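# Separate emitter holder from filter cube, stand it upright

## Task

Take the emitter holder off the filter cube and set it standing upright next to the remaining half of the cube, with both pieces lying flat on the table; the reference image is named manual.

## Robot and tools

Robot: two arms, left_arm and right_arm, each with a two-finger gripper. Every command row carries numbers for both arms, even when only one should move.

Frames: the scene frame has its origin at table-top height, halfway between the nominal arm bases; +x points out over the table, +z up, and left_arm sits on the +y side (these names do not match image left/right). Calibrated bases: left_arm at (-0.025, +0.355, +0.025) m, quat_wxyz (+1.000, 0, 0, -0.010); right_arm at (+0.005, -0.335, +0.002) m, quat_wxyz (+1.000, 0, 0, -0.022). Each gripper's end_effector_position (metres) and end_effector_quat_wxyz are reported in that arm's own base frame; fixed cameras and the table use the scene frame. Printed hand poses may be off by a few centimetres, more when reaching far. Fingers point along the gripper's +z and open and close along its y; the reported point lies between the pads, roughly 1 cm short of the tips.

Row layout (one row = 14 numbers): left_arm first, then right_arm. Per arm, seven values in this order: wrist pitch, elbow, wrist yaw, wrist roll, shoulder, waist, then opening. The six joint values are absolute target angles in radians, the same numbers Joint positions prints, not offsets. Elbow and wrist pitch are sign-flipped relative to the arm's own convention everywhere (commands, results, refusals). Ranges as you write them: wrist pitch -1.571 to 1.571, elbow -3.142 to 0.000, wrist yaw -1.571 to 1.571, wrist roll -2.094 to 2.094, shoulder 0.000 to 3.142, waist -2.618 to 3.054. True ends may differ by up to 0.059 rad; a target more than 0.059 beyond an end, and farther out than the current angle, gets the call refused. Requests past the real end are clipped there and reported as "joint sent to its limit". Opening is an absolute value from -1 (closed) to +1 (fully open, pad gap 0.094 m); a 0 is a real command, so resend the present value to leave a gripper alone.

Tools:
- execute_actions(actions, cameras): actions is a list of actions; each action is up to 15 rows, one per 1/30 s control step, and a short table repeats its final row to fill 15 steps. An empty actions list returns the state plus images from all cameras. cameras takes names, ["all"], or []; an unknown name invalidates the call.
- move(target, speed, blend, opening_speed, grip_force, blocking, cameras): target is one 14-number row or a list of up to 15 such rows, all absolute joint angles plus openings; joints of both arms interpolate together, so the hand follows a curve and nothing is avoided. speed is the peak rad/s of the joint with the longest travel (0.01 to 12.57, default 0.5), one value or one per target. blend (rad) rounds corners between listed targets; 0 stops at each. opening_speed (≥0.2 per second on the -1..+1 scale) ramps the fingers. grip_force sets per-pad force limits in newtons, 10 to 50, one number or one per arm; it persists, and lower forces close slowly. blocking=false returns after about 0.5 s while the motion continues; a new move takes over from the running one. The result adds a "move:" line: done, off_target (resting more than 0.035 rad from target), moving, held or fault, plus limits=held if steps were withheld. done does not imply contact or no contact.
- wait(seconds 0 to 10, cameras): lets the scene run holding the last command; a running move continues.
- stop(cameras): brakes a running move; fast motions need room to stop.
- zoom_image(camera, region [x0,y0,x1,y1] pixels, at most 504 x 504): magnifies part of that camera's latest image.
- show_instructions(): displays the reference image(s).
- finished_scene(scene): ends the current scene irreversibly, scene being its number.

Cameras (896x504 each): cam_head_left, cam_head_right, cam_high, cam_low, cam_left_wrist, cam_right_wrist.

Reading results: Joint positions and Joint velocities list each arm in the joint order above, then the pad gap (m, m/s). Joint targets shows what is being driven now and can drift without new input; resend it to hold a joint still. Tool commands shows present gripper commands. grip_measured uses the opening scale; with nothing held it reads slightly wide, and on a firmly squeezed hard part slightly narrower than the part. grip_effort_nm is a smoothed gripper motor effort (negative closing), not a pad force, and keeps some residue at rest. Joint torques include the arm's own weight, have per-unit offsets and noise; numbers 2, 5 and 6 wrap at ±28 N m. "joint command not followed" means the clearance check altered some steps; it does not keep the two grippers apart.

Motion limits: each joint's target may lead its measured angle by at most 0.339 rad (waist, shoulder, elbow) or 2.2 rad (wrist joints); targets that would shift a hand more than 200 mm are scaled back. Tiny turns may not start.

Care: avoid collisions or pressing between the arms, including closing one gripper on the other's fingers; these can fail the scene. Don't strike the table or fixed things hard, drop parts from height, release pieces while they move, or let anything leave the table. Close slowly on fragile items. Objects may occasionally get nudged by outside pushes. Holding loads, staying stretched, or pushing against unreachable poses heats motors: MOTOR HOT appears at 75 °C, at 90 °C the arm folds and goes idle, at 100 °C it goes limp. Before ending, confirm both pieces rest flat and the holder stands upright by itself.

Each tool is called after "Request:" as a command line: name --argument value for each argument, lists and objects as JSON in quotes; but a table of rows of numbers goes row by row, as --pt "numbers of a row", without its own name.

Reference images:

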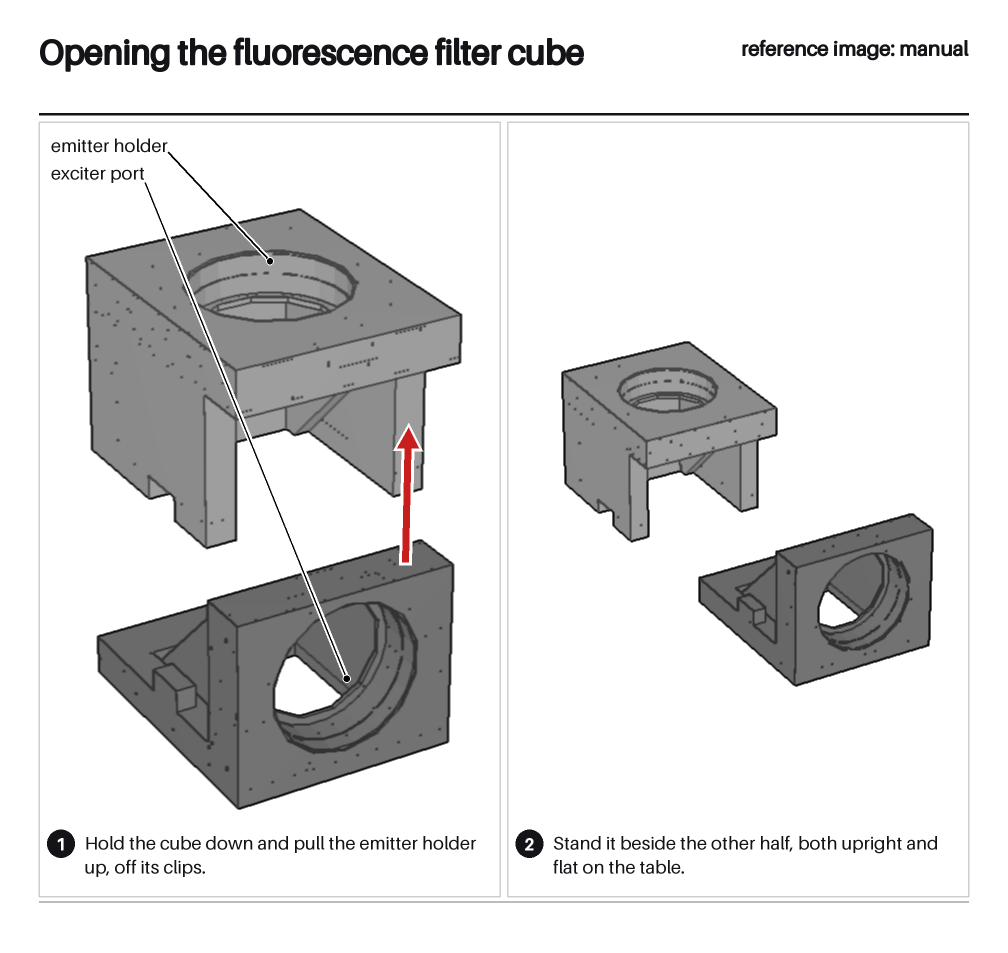

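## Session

Request:
execute_actions --actions '[]'

Scene clock: 0.00 s.
left_arm: end_effector_position=(+0.4084, +0.0349, +0.1149) grip_measured=+1.000 grip_effort_nm=n/a end_effector_quat_wxyz=(+0.593, -0.059, +0.802, +0.043) | right_arm: end_effector_position=(+0.4151, -0.0041, +0.1259) grip_measured=+1.000 grip_effort_nm=n/a end_effector_quat_wxyz=(+0.620, +0.004, +0.781, -0.073)
Joint names: [wrist pitch, elbow, wrist yaw, wrist roll, shoulder, waist]
Joint positions: left_arm=[-0.821 -0.413 -0.105 -0.033 1.532 0.037 0.094] | right_arm=[-0.935 -0.41 0.186 -0.069 1.571 0.068 0.094]
Joint velocities: within noise
Joint torques (N m): no reading
Heat: left arm: 24 °C; right arm: 24 °C.
Joint targets: left_arm=[-0.818 -0.419 -0.105 -0.034 1.526 0.037] | right_arm=[-0.935 -0.417 0.188 -0.069 1.563 0.068]
Tool commands: left_gripper/opening=+1.0 right_gripper/opening=+1.0

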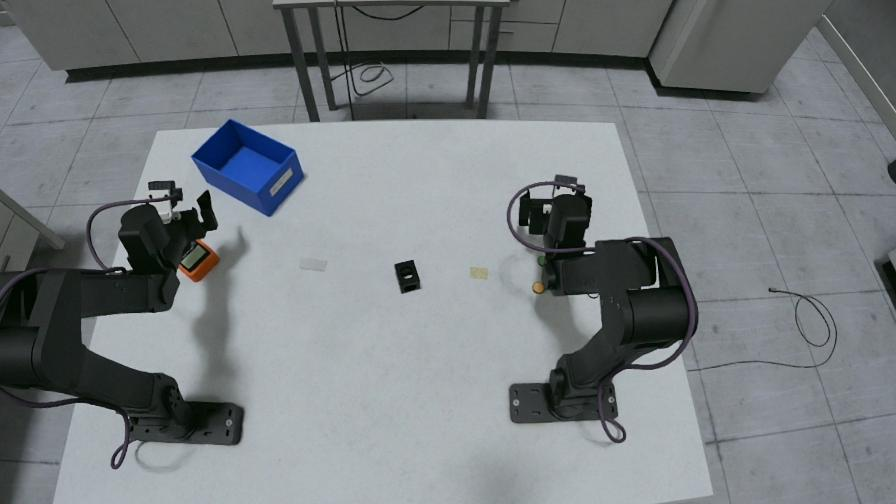

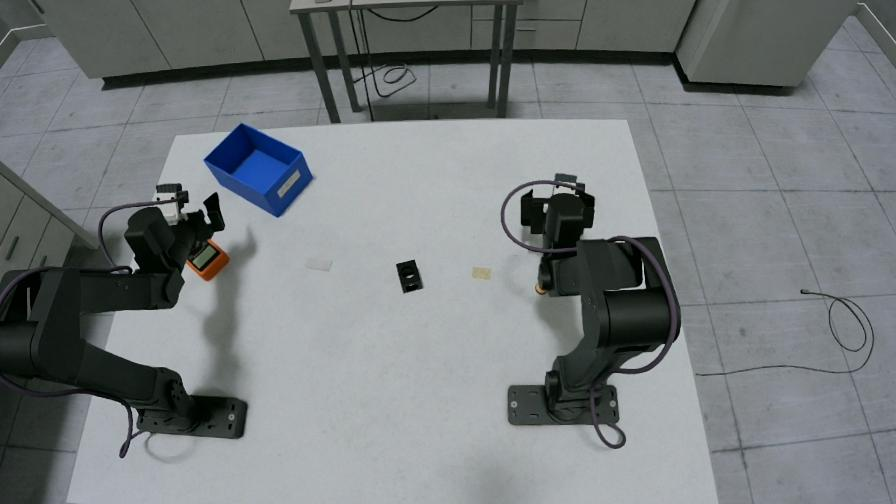

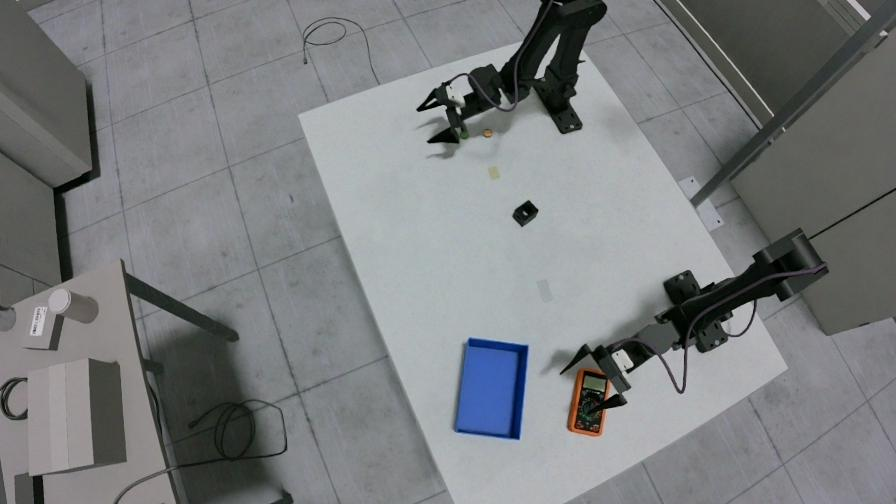

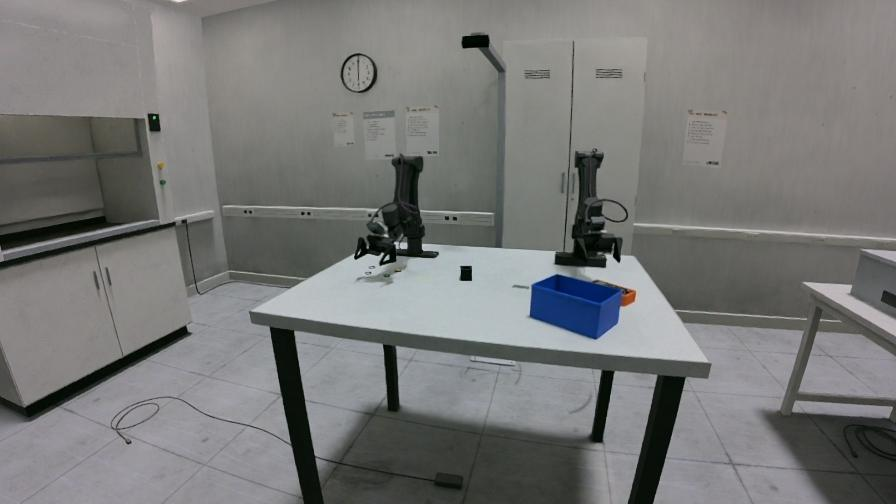

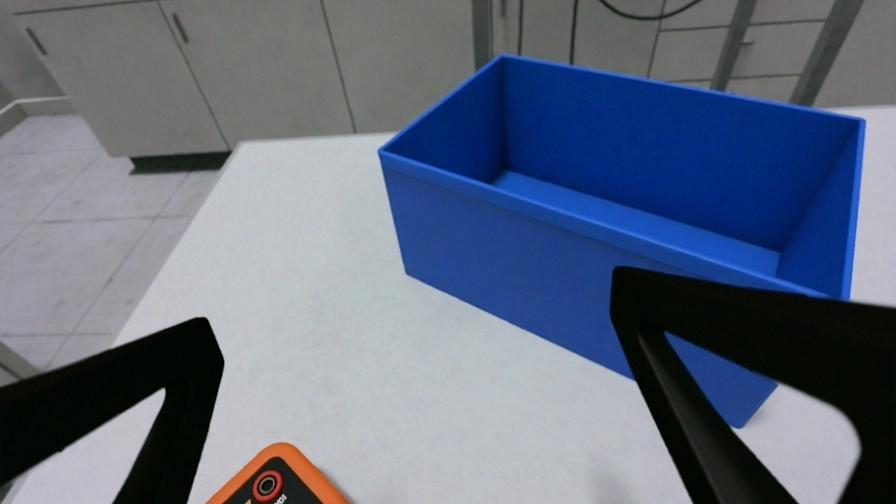

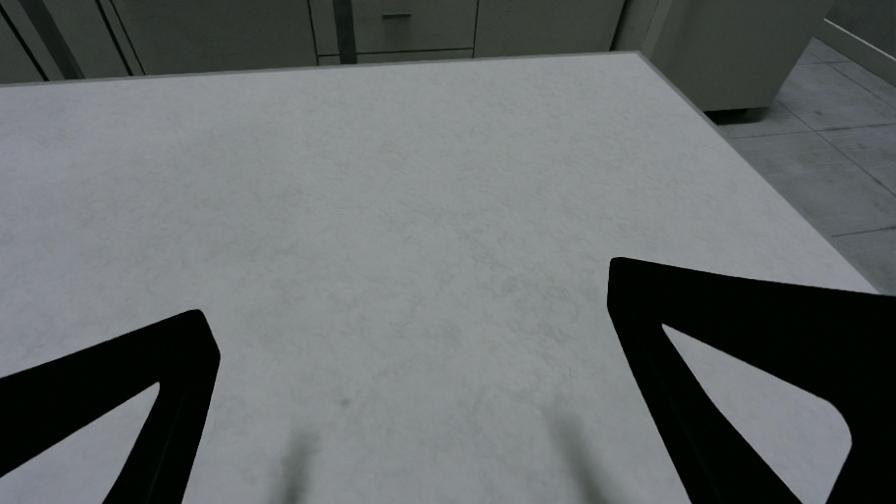

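Request:
zoom_image --camera "cam_head_left" --region '[370, 240, 450, 310]'

Request:
zoom_image --camera "cam_high" --region '[490, 185, 560, 240]'

Request:
zoom_image --camera "cam_low" --region '[435, 250, 495, 295]'

Scaled by 6.300 from the camera's 896x504 image, which has a finer 1280x720 frame.

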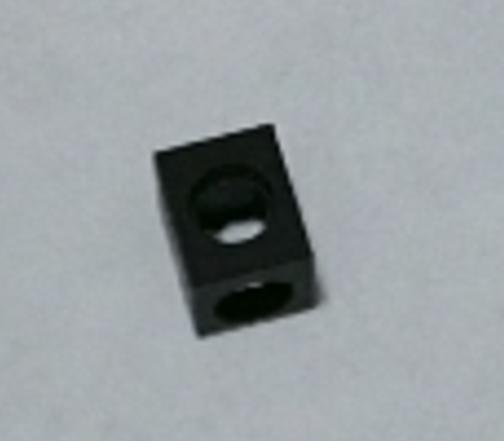

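Scaled by 7.200 from the camera's 896x504 image, which has a finer 1280x720 frame.

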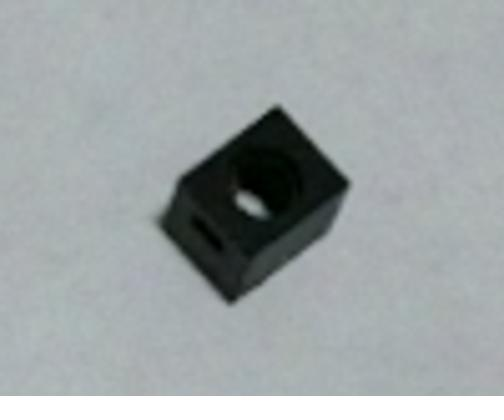

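Scaled by 8.400 from the camera's 896x504 image, which has a finer 1280x720 frame.

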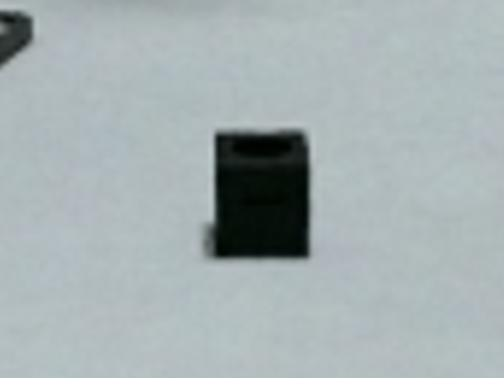

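Request:
move --target '[-0.818,-0.419,-0.105,-0.034,1.526,0.037,1,1.308,-1.909,0,0.49,2.15,0.8457,1]' --speed 0.9 --cameras '["cam_right_wrist"]'

Scene clock: 7.40 s.
left_arm: end_effector_position=(+0.4084, +0.0349, +0.1149) grip_measured=+1.000 grip_effort_nm=0.05 end_effector_quat_wxyz=(+0.593, -0.059, +0.802, +0.043) | right_arm: end_effector_position=(+0.2797, +0.3181, +0.0903) grip_measured=+1.000 grip_effort_nm=0.01 end_effector_quat_wxyz=(+0.018, -0.182, +0.983, +0.014)
Joint names: [wrist pitch, elbow, wrist yaw, wrist roll, shoulder, waist]
Joint positions: left_arm=[-0.821 -0.413 -0.105 -0.033 1.532 0.037 0.094] | right_arm=[1.279 -1.884 0 0.48 2.131 0.847 0.094]
Joint torques (N m): left_arm=[-2.03 -4.94 -0.05 -0.04 -5.23 0.03] | right_arm=[-0.05 -8.34 0.01 0.09 -9.73 -0.17]
Heat: left arm: 26 °C; right arm: 24 °C.
Joint targets: left_arm=[-0.818 -0.419 -0.105 -0.034 1.526 0.037] | right_arm=[1.308 -1.909 0.000 0.490 2.150 0.846]
move: done
Images, in order (width x height): cam_right_wrist 896x504.

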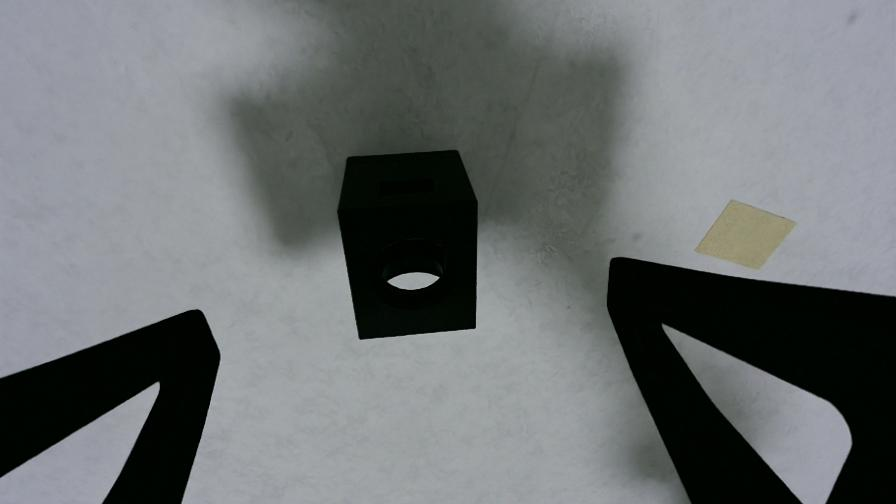

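Request:
move --pt "-0.818 -0.419 -0.105 -0.034 1.526 0.037 1 1.11 -1.785 0 0.53 2.24 0.8422 1" --speed 0.2 --cameras '["cam_right_wrist"]'

Scene clock: 9.80 s.
left_arm: end_effector_position=(+0.4084, +0.0349, +0.1149) grip_measured=+1.000 grip_effort_nm=0.05 end_effector_quat_wxyz=(+0.593, -0.059, +0.802, +0.043) | right_arm: end_effector_position=(+0.2886, +0.3280, +0.0300) grip_measured=+1.000 grip_effort_nm=0.01 end_effector_quat_wxyz=(+0.014, -0.163, +0.987, +0.011)
Joint names: [wrist pitch, elbow, wrist yaw, wrist roll, shoulder, waist]
Joint positions: left_arm=[-0.821 -0.413 -0.105 -0.033 1.532 0.037 0.094] | right_arm=[1.104 -1.794 0 0.52 2.224 0.847 0.094]
Joint torques (N m): left_arm=[-2.01 -4.97 -0.05 -0.03 -5.15 0.06] | right_arm=[-0.32 -4.98 -0.01 0.08 -10.58 -0.49]
Heat: left arm: 26 °C; right arm: 25 °C.
Joint targets: left_arm=[-0.818 -0.419 -0.105 -0.034 1.526 0.037] | right_arm=[1.110 -1.785 0.000 0.530 2.240 0.842]
move: done
Images, in order (width x height): cam_right_wrist 896x504.

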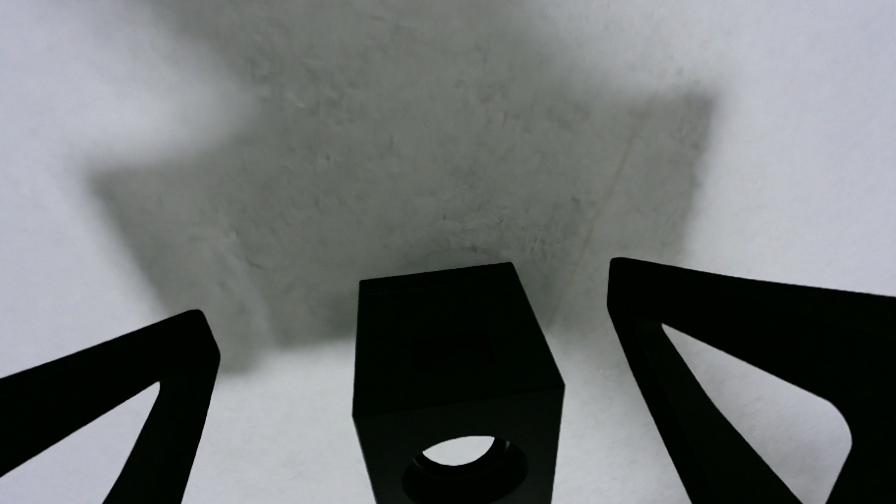

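Request:
move --pt "-0.818 -0.419 -0.105 -0.034 1.526 0.037 1 1.135 -1.785 0 0.53 2.266 0.8422 1" --pt "-0.818 -0.419 -0.105 -0.034 1.526 0.037 1 1.135 -1.785 0 0.53 2.266 0.8422 -0.35" --speed 0.1 --opening_speed 0.6 --cameras '["cam_right_wrist"]'

Scene clock: 13.63 s.
left_arm: end_effector_position=(+0.4084, +0.0349, +0.1149) grip_measured=+1.000 grip_effort_nm=0.05 end_effector_quat_wxyz=(+0.593, -0.059, +0.802, +0.043) | right_arm: end_effector_position=(+0.2857, +0.3255, +0.0214) grip_measured=-0.164 grip_effort_nm=-1.02 end_effector_quat_wxyz=(+0.002, -0.162, +0.987, +0.003)
Joint names: [wrist pitch, elbow, wrist yaw, wrist roll, shoulder, waist]
Joint positions: left_arm=[-0.821 -0.413 -0.105 -0.033 1.532 0.037 0.094] | right_arm=[1.112 -1.794 -0.002 0.521 2.245 0.847 0.039]
Joint torques (N m): left_arm=[-2.01 -4.94 -0.05 -0.04 -5.15 0.08] | right_arm=[-0.05 -4.88 0.02 0.1 -10.18 -0.46]
Heat: left arm: 27 °C; right arm: 25 °C.
Joint targets: left_arm=[-0.818 -0.419 -0.105 -0.034 1.526 0.037] | right_arm=[1.135 -1.785 0.000 0.530 2.266 0.842]
move: done
Images, in order (width x height): cam_right_wrist 896x504.

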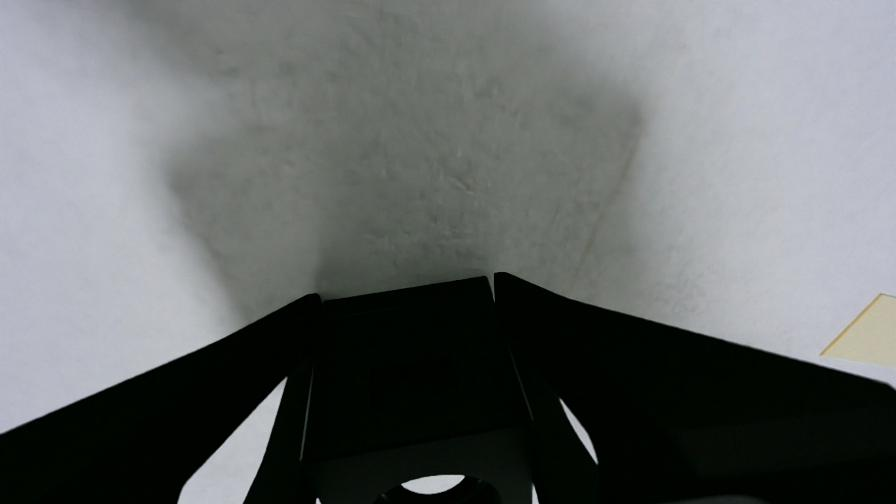

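Request:
move --pt "-0.8 -1.1 -0.3 -0.2 1.5 0.0 1 1.20 -1.865 0 0.53 2.225 0.8422 -0.35" --pt "-0.8 -1.3 -0.77 -0.469 1.6 -1.25 1 1.11 -1.63 0 1.08 2.08 0.783 -0.35" --pt "-0.4335 -0.9985 -0.917 -0.655 2.16 -1.378 1 1.04 -1.56 0 1.08 2.12 0.783 -0.35" --speed '[0.6,0.7,0.5]' --cameras '["all"]'

Scene clock: 20.10 s.
left_arm: end_effector_position=(+0.2690, -0.4228, +0.4017) grip_measured=+1.000 grip_effort_nm=0.05 end_effector_quat_wxyz=(+0.653, -0.089, +0.608, -0.442) | right_arm: end_effector_position=(+0.2797, +0.2848, +0.0249) grip_measured=-0.165 grip_effort_nm=-1.02 end_effector_quat_wxyz=(-0.005, +0.139, +0.990, -0.005)
Joint names: [wrist pitch, elbow, wrist yaw, wrist roll, shoulder, waist]
Joint positions: left_arm=[-0.78 -1.257 -0.782 -0.488 1.686 -1.263 0.094] | right_arm=[1.076 -1.62 -0.002 1.069 2.129 0.791 0.039]
Joint torques (N m): left_arm=[-1.76 -6.53 0.11 -0.04 -9.16 0.12] | right_arm=[-0.06 -4.85 0.01 0.1 -14.13 -0.73]
Heat: left arm: 27 °C; right arm: 26 °C.
Joint targets: left_arm=[-0.790 -1.265 -0.782 -0.487 1.665 -1.262] | right_arm=[1.092 -1.612 0.000 1.080 2.091 0.783]
move: held (left_arm; a check stopped the path), off_target (right_arm; braked when a check withheld steps of left_arm); path passed 2 of 3 targets; limits=held; left_arm: the shoulder is farthest, 0.474 rad from its target; right_arm: the elbow is farthest, 0.060 rad from its target
joint command not followed: on one or more control steps a check withheld the commanded joint targets of the left arm, and it was not sent them on those steps.
cause: the commanded joint targets, or the way to them, would bring a part of the robot too close to another arm (this arm's fingers and the right arm's forearm (the part past the elbow), at the place that arm is still heading or pushing toward).

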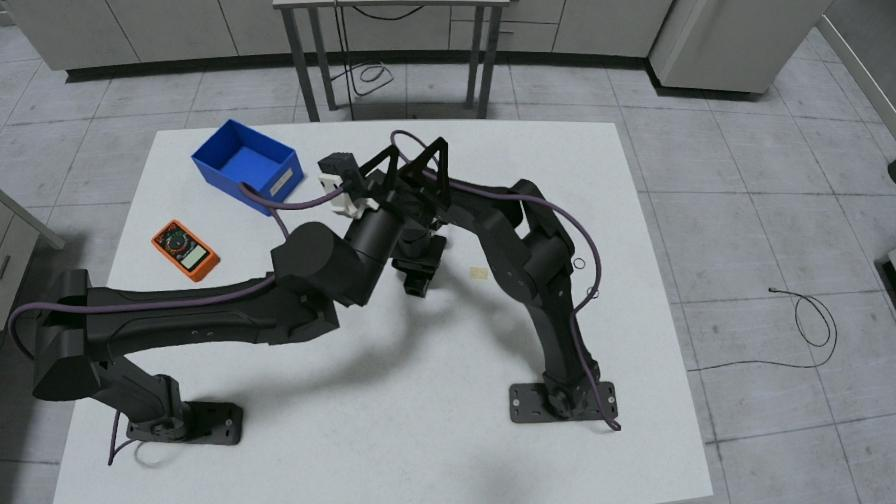

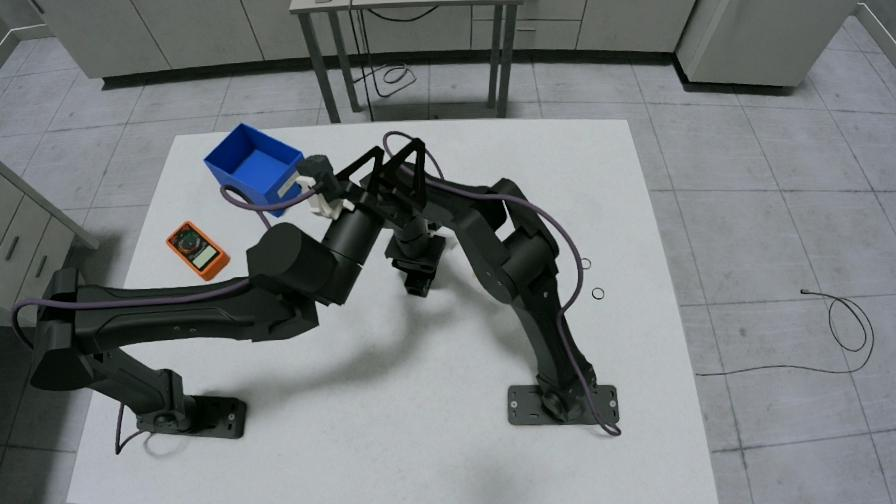

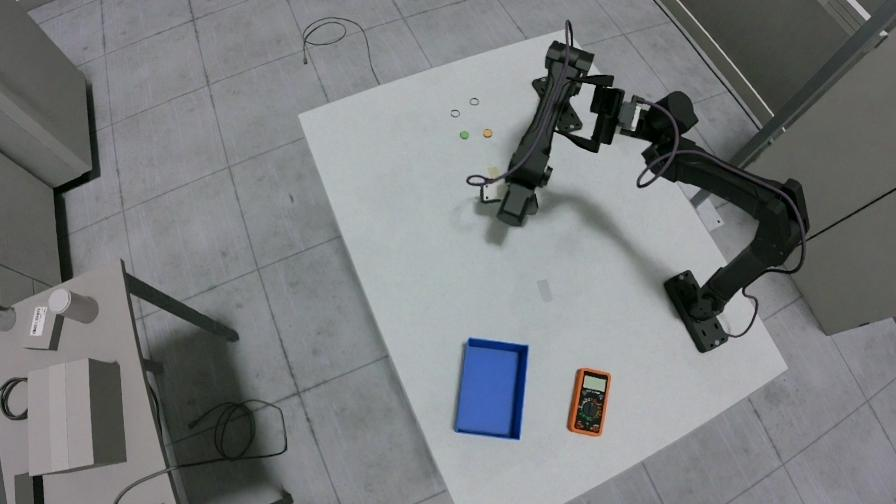

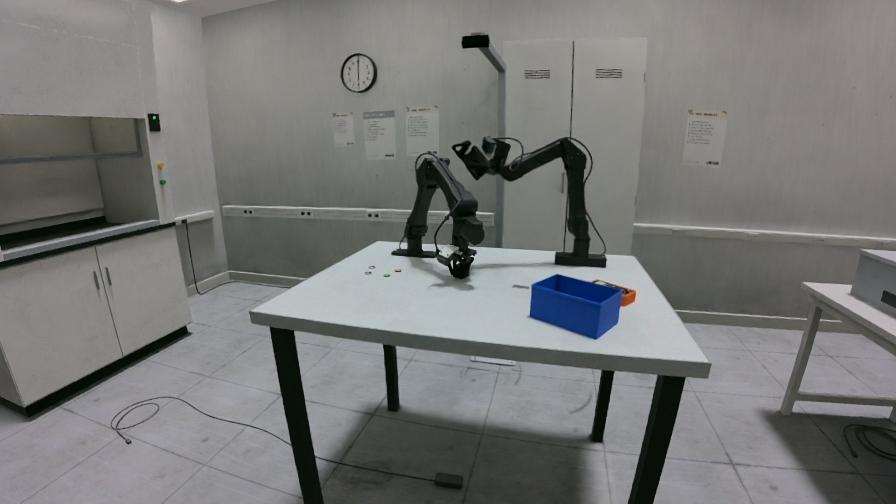

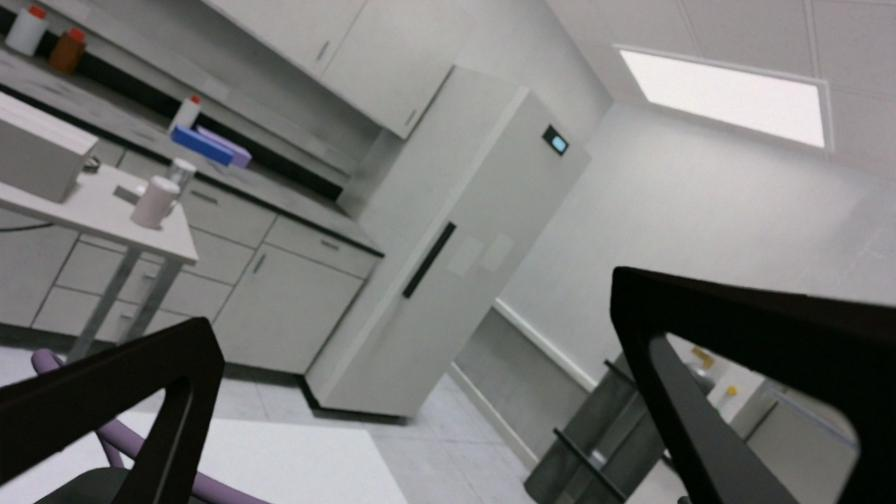

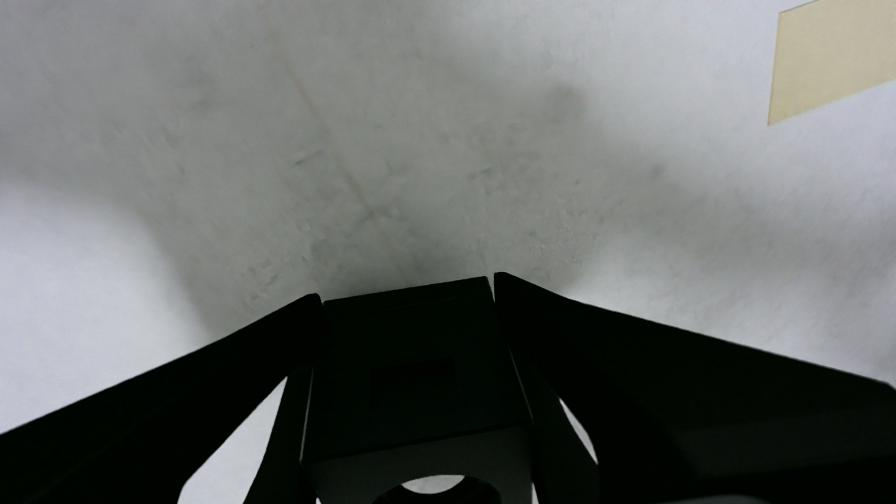

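Request:
move --pt "-0.8 -0.7 -0.78 -0.48 1.6 -0.95 1 1.092 -1.612 0 1.08 2.091 0.783 -0.35" --pt "-0.8 -0.5 -0.8 -0.48 1.7 -1.4 1 1.092 -1.612 0 1.08 2.091 0.783 -0.35" --pt "-0.4335 -0.9985 -0.917 -0.655 2.16 -1.378 1 1.04 -1.56 0 1.08 2.115 0.783 -0.35" --speed '[0.7,0.7,0.5]' --blend '[0.1,0.05,0]' --cameras '["cam_left_wrist","cam_right_wrist","cam_head_left"]'

Scene clock: 22.10 s.
left_arm: end_effector_position=(+0.3183, -0.3771, +0.3067) grip_measured=+1.000 grip_effort_nm=0.05 end_effector_quat_wxyz=(+0.661, -0.079, +0.668, -0.332) | right_arm: end_effector_position=(+0.2824, +0.2876, +0.0249) grip_measured=-0.165 grip_effort_nm=-1.02 end_effector_quat_wxyz=(-0.001, +0.139, +0.990, +0.001)
Joint names: [wrist pitch, elbow, wrist yaw, wrist roll, shoulder, waist]
Joint positions: left_arm=[-0.787 -1.027 -0.78 -0.488 1.68 -1.132 0.094] | right_arm=[1.06 -1.62 -0.002 1.069 2.129 0.791 0.039]
Joint torques (N m): left_arm=[-1.86 -6.68 0.05 -0.02 -7.66 -0.44] | right_arm=[-0.11 -5.63 0 -0.02 -10.92 -0.1]
Heat: left arm: 27 °C; right arm: 26 °C.
Joint targets: left_arm=[-0.794 -1.040 -0.778 -0.488 1.675 -1.138] | right_arm=[1.075 -1.620 -0.002 1.069 2.129 0.791]
move: held (left_arm, right_arm; a check stopped the path); path passed 0 of 3 targets; limits=held; left_arm: the shoulder is farthest, 0.480 rad from its target; right_arm: the elbow is farthest, 0.060 rad from its target
joint command not followed: on one or more control steps a check withheld the commanded joint targets of the left arm, and it was not sent them on those steps.
cause: the commanded joint targets, or the way to them, would bring a part of the robot too close to another arm (this arm's fingers and the right arm's forearm (the part past the elbow), at the place that arm is still heading or pushing toward).
joint command not followed: on one or more control steps a check withheld the commanded joint targets of the right arm, and it was not sent them on those steps.
cause: the commanded joint targets, or the way to them, would bring a part of the robot too close to another arm (this arm's forearm (the part past the elbow) and the left arm's fingers, along the way the arms are being sent, or toward where that arm still pushes).
Images, in order (width x height): cam_head_left 896x504, cam_left_wrist 896x504, cam_right_wrist 896x504.

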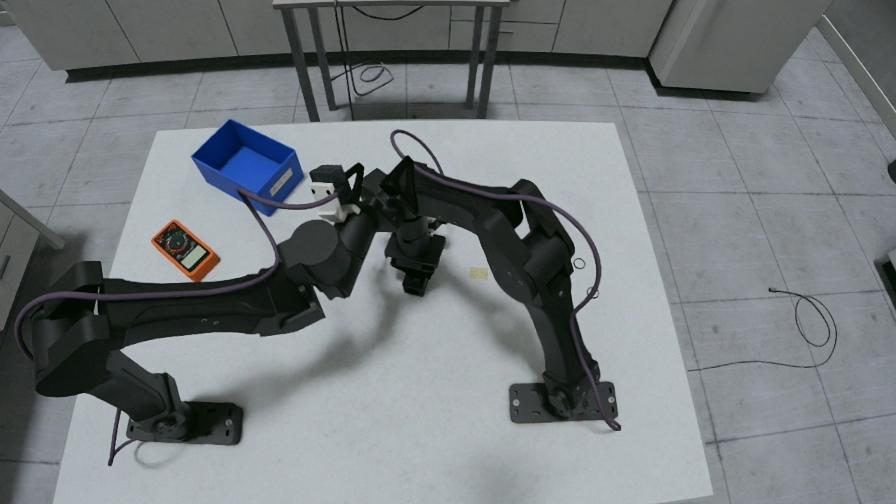

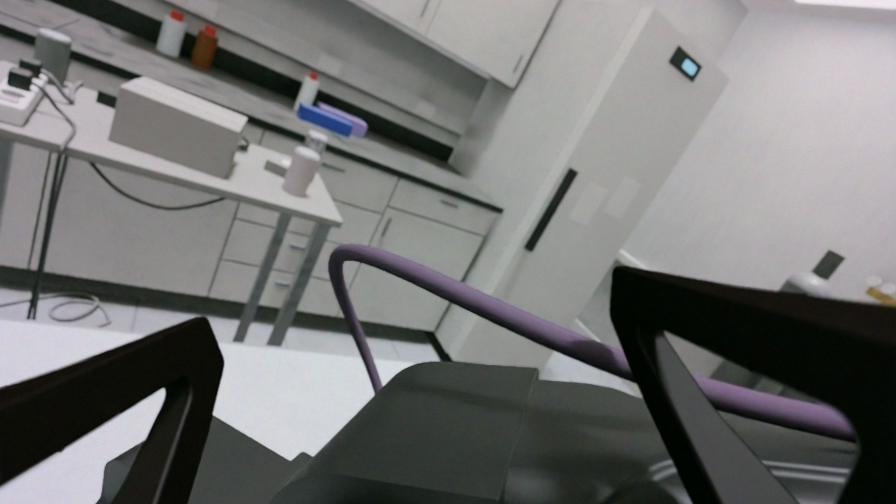

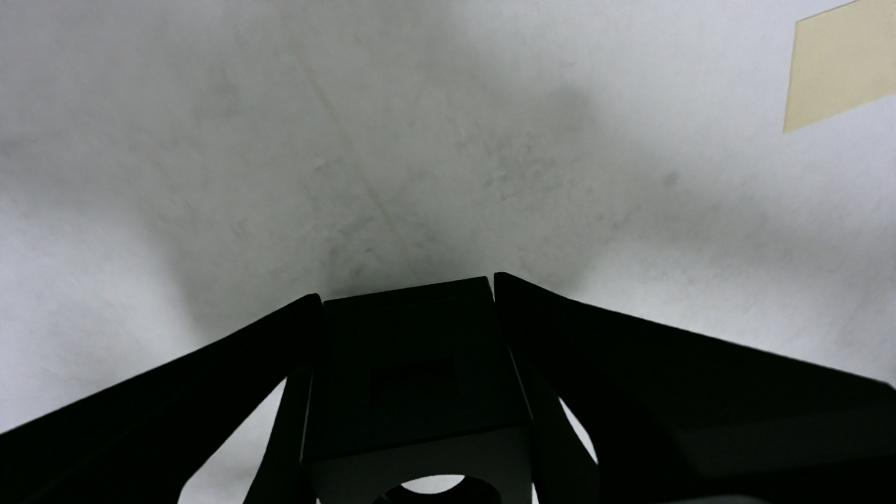

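Request:
move --pt "-0.794 -1.04 -0.778 -0.488 1.6 -0.7 1 1.075 -1.62 -0.002 1.069 2.129 0.791 -0.35" --pt "-0.8 -0.45 -0.8 -0.48 1.5 -0.75 1 1.075 -1.62 -0.002 1.069 2.129 0.791 -0.35" --speed 0.7 --cameras '["cam_head_left"]'

Request:
move --pt "-0.8 -0.45 -0.8 -0.48 1.65 -1.4 1 1.075 -1.62 -0.002 1.069 2.129 0.791 -0.35" --pt "-0.4335 -0.9985 -0.917 -0.655 2.16 -1.378 1 1.04 -1.56 0 1.08 2.125 0.783 -0.35" --speed 0.6 --cameras '["cam_left_wrist","cam_right_wrist","cam_head_left"]'

Scene clock: 25.03 s.
left_arm: end_effector_position=(+0.3589, -0.1545, +0.1432) grip_measured=+1.000 grip_effort_nm=0.05 end_effector_quat_wxyz=(+0.632, -0.136, +0.759, -0.073) | right_arm: end_effector_position=(+0.2826, +0.2877, +0.0249) grip_measured=-0.165 grip_effort_nm=-1.02 end_effector_quat_wxyz=(+0.000, +0.139, +0.990, +0.002)
Joint names: [wrist pitch, elbow, wrist yaw, wrist roll, shoulder, waist]
Joint positions: left_arm=[-0.797 -0.456 -0.786 -0.487 1.526 -0.742 0.094] | right_arm=[1.059 -1.62 -0.002 1.069 2.129 0.791 0.039]
Joint torques (N m): left_arm=[-1.9 -4.07 -0.28 0.05 -6.61 -0.58] | right_arm=[-0.14 -5.71 -0.02 -0.02 -10.88 -0.08]
Heat: left arm: 27 °C; right arm: 27 °C.
Joint targets: left_arm=[-0.800 -0.450 -0.800 -0.480 1.500 -0.750] | right_arm=[1.075 -1.620 -0.002 1.069 2.129 0.791]
move: done
Images, in order (width x height): cam_head_left 896x504.

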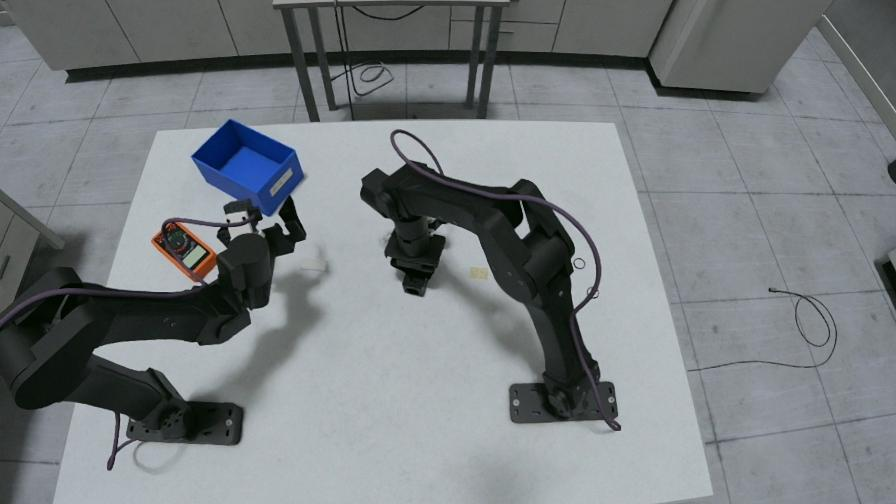

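Scene clock: 28.20 s.
left_arm: end_effector_position=(+0.2227, -0.4195, +0.0210) grip_measured=+1.000 grip_effort_nm=0.05 end_effector_quat_wxyz=(+0.533, +0.129, +0.829, -0.112) | right_arm: end_effector_position=(+0.2822, +0.2872, +0.0213) grip_measured=-0.165 grip_effort_nm=-1.02 end_effector_quat_wxyz=(-0.004, +0.142, +0.990, +0.010)
Joint names: [wrist pitch, elbow, wrist yaw, wrist roll, shoulder, waist]
Joint positions: left_arm=[-0.451 -0.977 -0.895 -0.644 2.139 -1.386 0.094] | right_arm=[1.029 -1.591 -0.018 1.069 2.121 0.784 0.039]
Joint torques (N m): left_arm=[-1.37 -5.64 -0.5 -0.2 -7.88 0.66] | right_arm=[-0.19 -2.71 0.2 0.12 -10.52 -0.14]
Heat: left arm: 27 °C; right arm: 27 °C.
Joint targets: left_arm=[-0.434 -0.998 -0.917 -0.655 2.160 -1.378] | right_arm=[1.040 -1.560 0.000 1.080 2.125 0.783]
move: done
Images, in order (width x height): cam_head_left 896x504, cam_left_wrist 896x504, cam_right_wrist 896x504.

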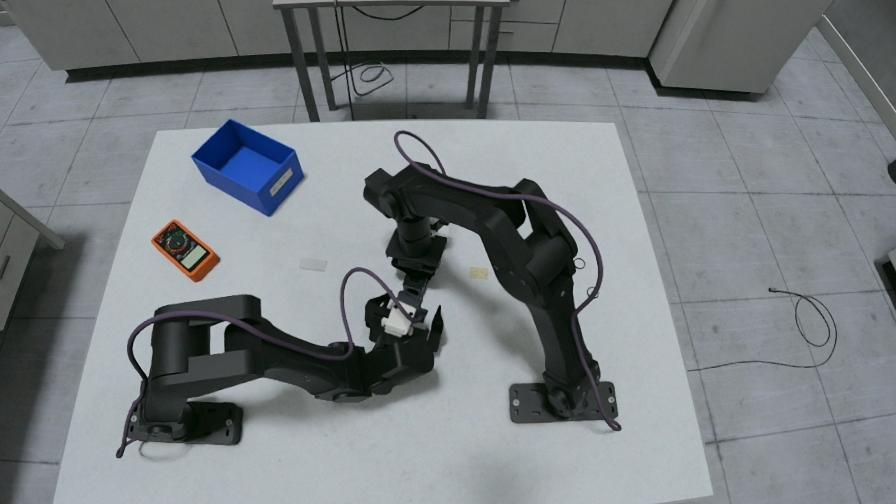

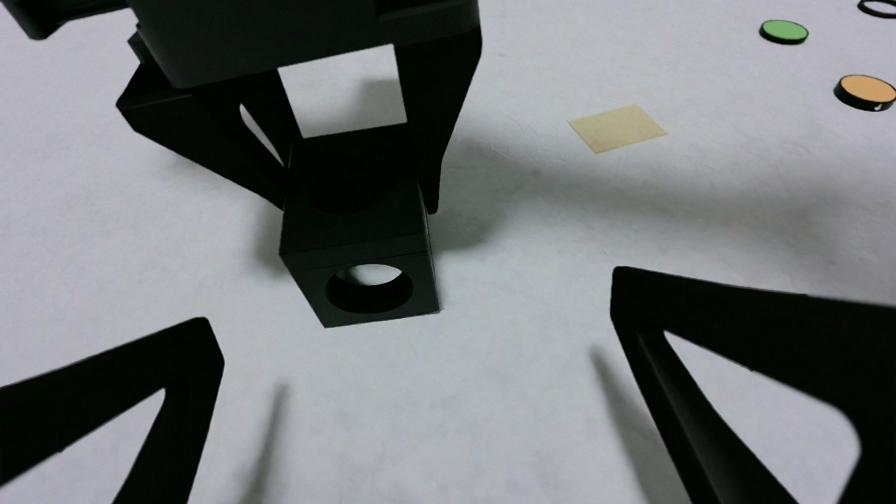

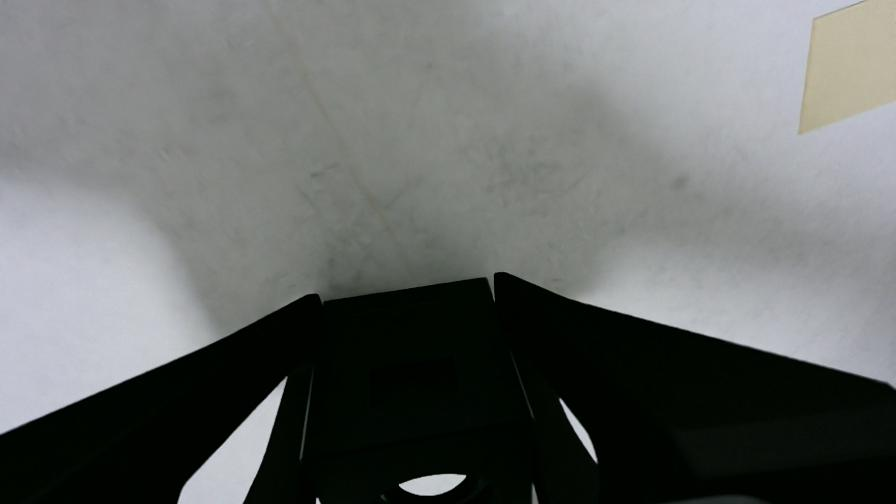

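Request:
move --pt "-0.49 -1.015 -0.8758 -0.595 2.24 -1.321 1 1.04 -1.56 0 1.08 2.125 0.783 -0.35" --speed 0.15 --cameras '["cam_left_wrist"]'

Scene clock: 30.40 s.
left_arm: end_effector_position=(+0.2448, -0.4095, -0.0069) grip_measured=+1.000 grip_effort_nm=0.05 end_effector_quat_wxyz=(+0.524, +0.139, +0.837, -0.079) | right_arm: end_effector_position=(+0.2822, +0.2872, +0.0213) grip_measured=-0.165 grip_effort_nm=-1.02 end_effector_quat_wxyz=(-0.004, +0.142, +0.990, +0.010)
Joint names: [wrist pitch, elbow, wrist yaw, wrist roll, shoulder, waist]
Joint positions: left_arm=[-0.477 -0.995 -0.866 -0.598 2.216 -1.326 0.094] | right_arm=[1.029 -1.591 -0.018 1.069 2.121 0.784 0.039]
Joint torques (N m): left_arm=[-1.68 -5.39 -0.42 -0.02 -7.98 0.49] | right_arm=[-0.2 -2.8 0.19 0.09 -10.51 -0.13]
Heat: left arm: 27 °C; right arm: 27 °C.
Joint targets: left_arm=[-0.490 -1.015 -0.876 -0.595 2.240 -1.321] | right_arm=[1.040 -1.560 0.000 1.080 2.125 0.783]
move: done
Images, in order (width x height): cam_left_wrist 896x504.

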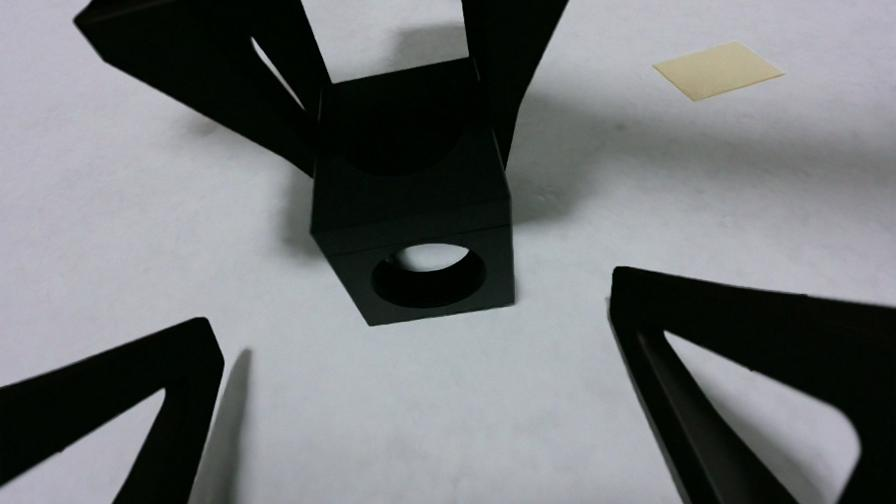

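Request:
move --pt "-0.472 -1.049 -0.8758 -0.595 2.256 -1.321 0.5 1.04 -1.56 0 1.08 2.125 0.783 -0.35" --pt "-0.472 -1.049 -0.8758 -0.595 2.256 -1.321 -0.3 1.04 -1.56 0 1.08 2.125 0.783 -0.35" --speed 0.1 --opening_speed 0.8 --cameras '["cam_left_wrist"]'

Request:
move --target '[-0.43,-1.049,-0.8758,-0.595,2.34,-1.321,-0.3,1.15,-1.66,0,1.08,2.08,0.783,-0.35]' --speed 0.1 --cameras '["cam_left_wrist","cam_right_wrist"]'

Scene clock: 33.57 s.
left_arm: end_effector_position=(+0.2487, -0.4162, -0.0030) grip_measured=-0.200 grip_effort_nm=-0.98 end_effector_quat_wxyz=(+0.530, +0.132, +0.834, -0.080) | right_arm: end_effector_position=(+0.2822, +0.2872, +0.0213) grip_measured=-0.165 grip_effort_nm=-1.02 end_effector_quat_wxyz=(-0.004, +0.142, +0.990, +0.010)
Joint names: [wrist pitch, elbow, wrist yaw, wrist roll, shoulder, waist]
Joint positions: left_arm=[-0.468 -1.03 -0.879 -0.598 2.229 -1.325 0.038] | right_arm=[1.029 -1.591 -0.018 1.069 2.121 0.784 0.039]
Joint torques (N m): left_arm=[-1.62 -5.33 -0.31 0 -7.97 0.34] | right_arm=[-0.21 -2.77 0.19 0.1 -10.48 -0.14]
Heat: left arm: 27 °C; right arm: 27 °C.
Joint targets: left_arm=[-0.472 -1.049 -0.876 -0.595 2.256 -1.321] | right_arm=[1.040 -1.560 0.000 1.080 2.125 0.783]
move: done
Images, in order (width x height): cam_left_wrist 896x504.

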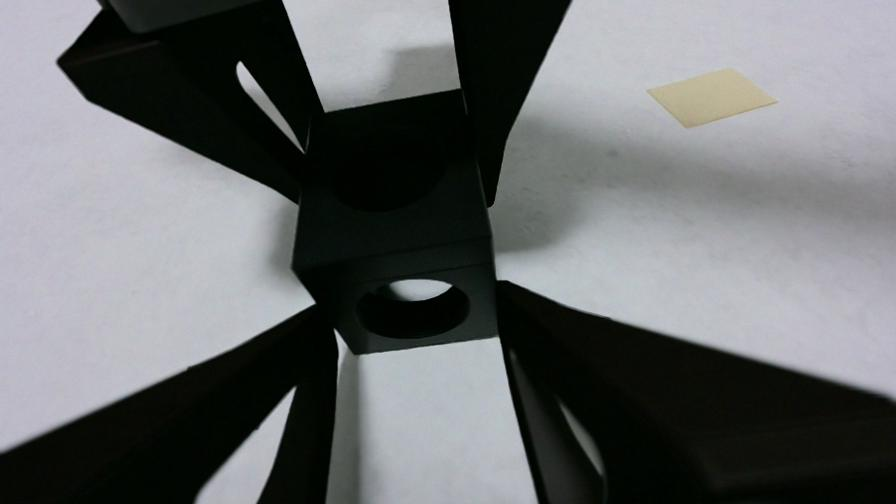

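Scene clock: 35.07 s.
left_arm: end_effector_position=(+0.2545, -0.4203, -0.0044) grip_measured=-0.200 grip_effort_nm=-0.98 end_effector_quat_wxyz=(+0.547, +0.111, +0.826, -0.082) | right_arm: end_effector_position=(+0.2864, +0.2830, +0.0276) grip_measured=-0.165 grip_effort_nm=-1.02 end_effector_quat_wxyz=(+0.008, +0.140, +0.990, -0.002)
Joint names: [wrist pitch, elbow, wrist yaw, wrist roll, shoulder, waist]
Joint positions: left_arm=[-0.522 -1.057 -0.92 -0.602 2.275 -1.325 0.038] | right_arm=[1.06 -1.615 0.015 1.064 2.119 0.784 0.039]
Joint torques (N m): left_arm=[-0.66 -3.18 0.13 0.07 -5.57 0.31] | right_arm=[0.58 -10.07 -0.16 0.13 -14.2 -0.16]
Heat: left arm: 27 °C; right arm: 27 °C.
Joint targets: left_arm=[-0.430 -1.049 -0.876 -0.595 2.340 -1.321] | right_arm=[1.150 -1.660 0.000 1.080 2.080 0.783]
move: off_target (left_arm, right_arm); left_arm: the wrist pitch is farthest, 0.092 rad from its target; right_arm: the wrist pitch is farthest, 0.090 rad from its target
Images, in order (width x height): cam_left_wrist 896x504, cam_right_wrist 896x504.

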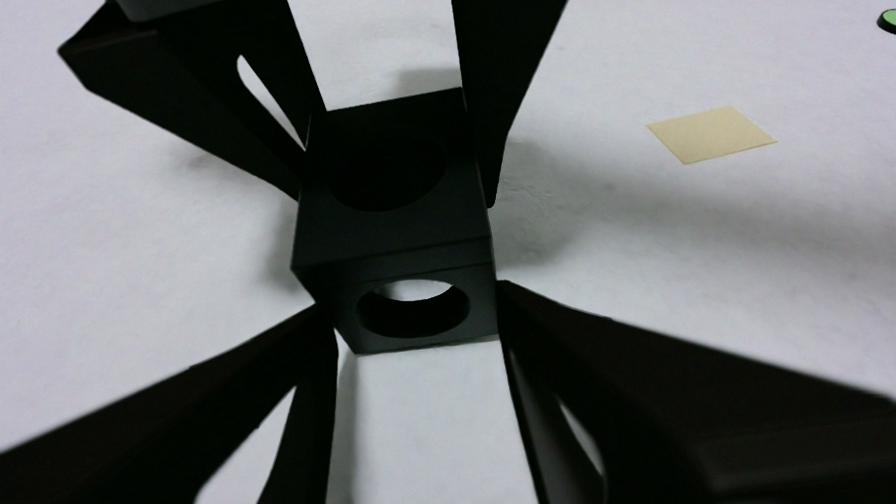

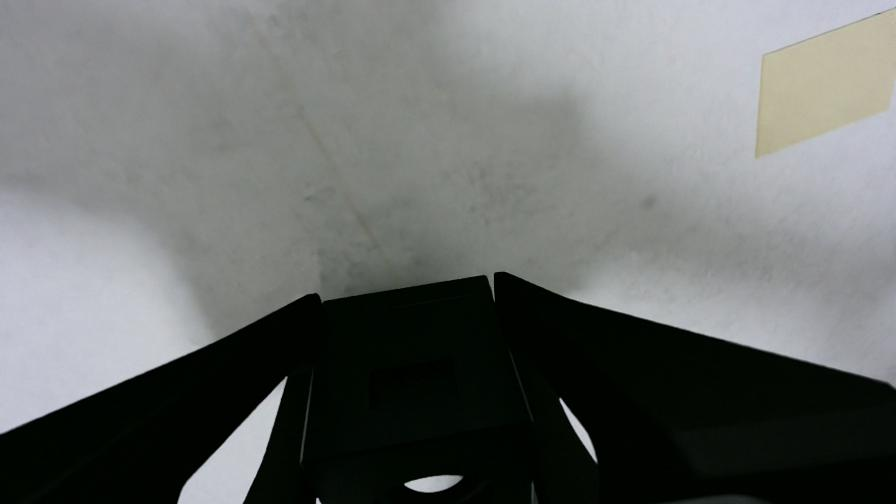

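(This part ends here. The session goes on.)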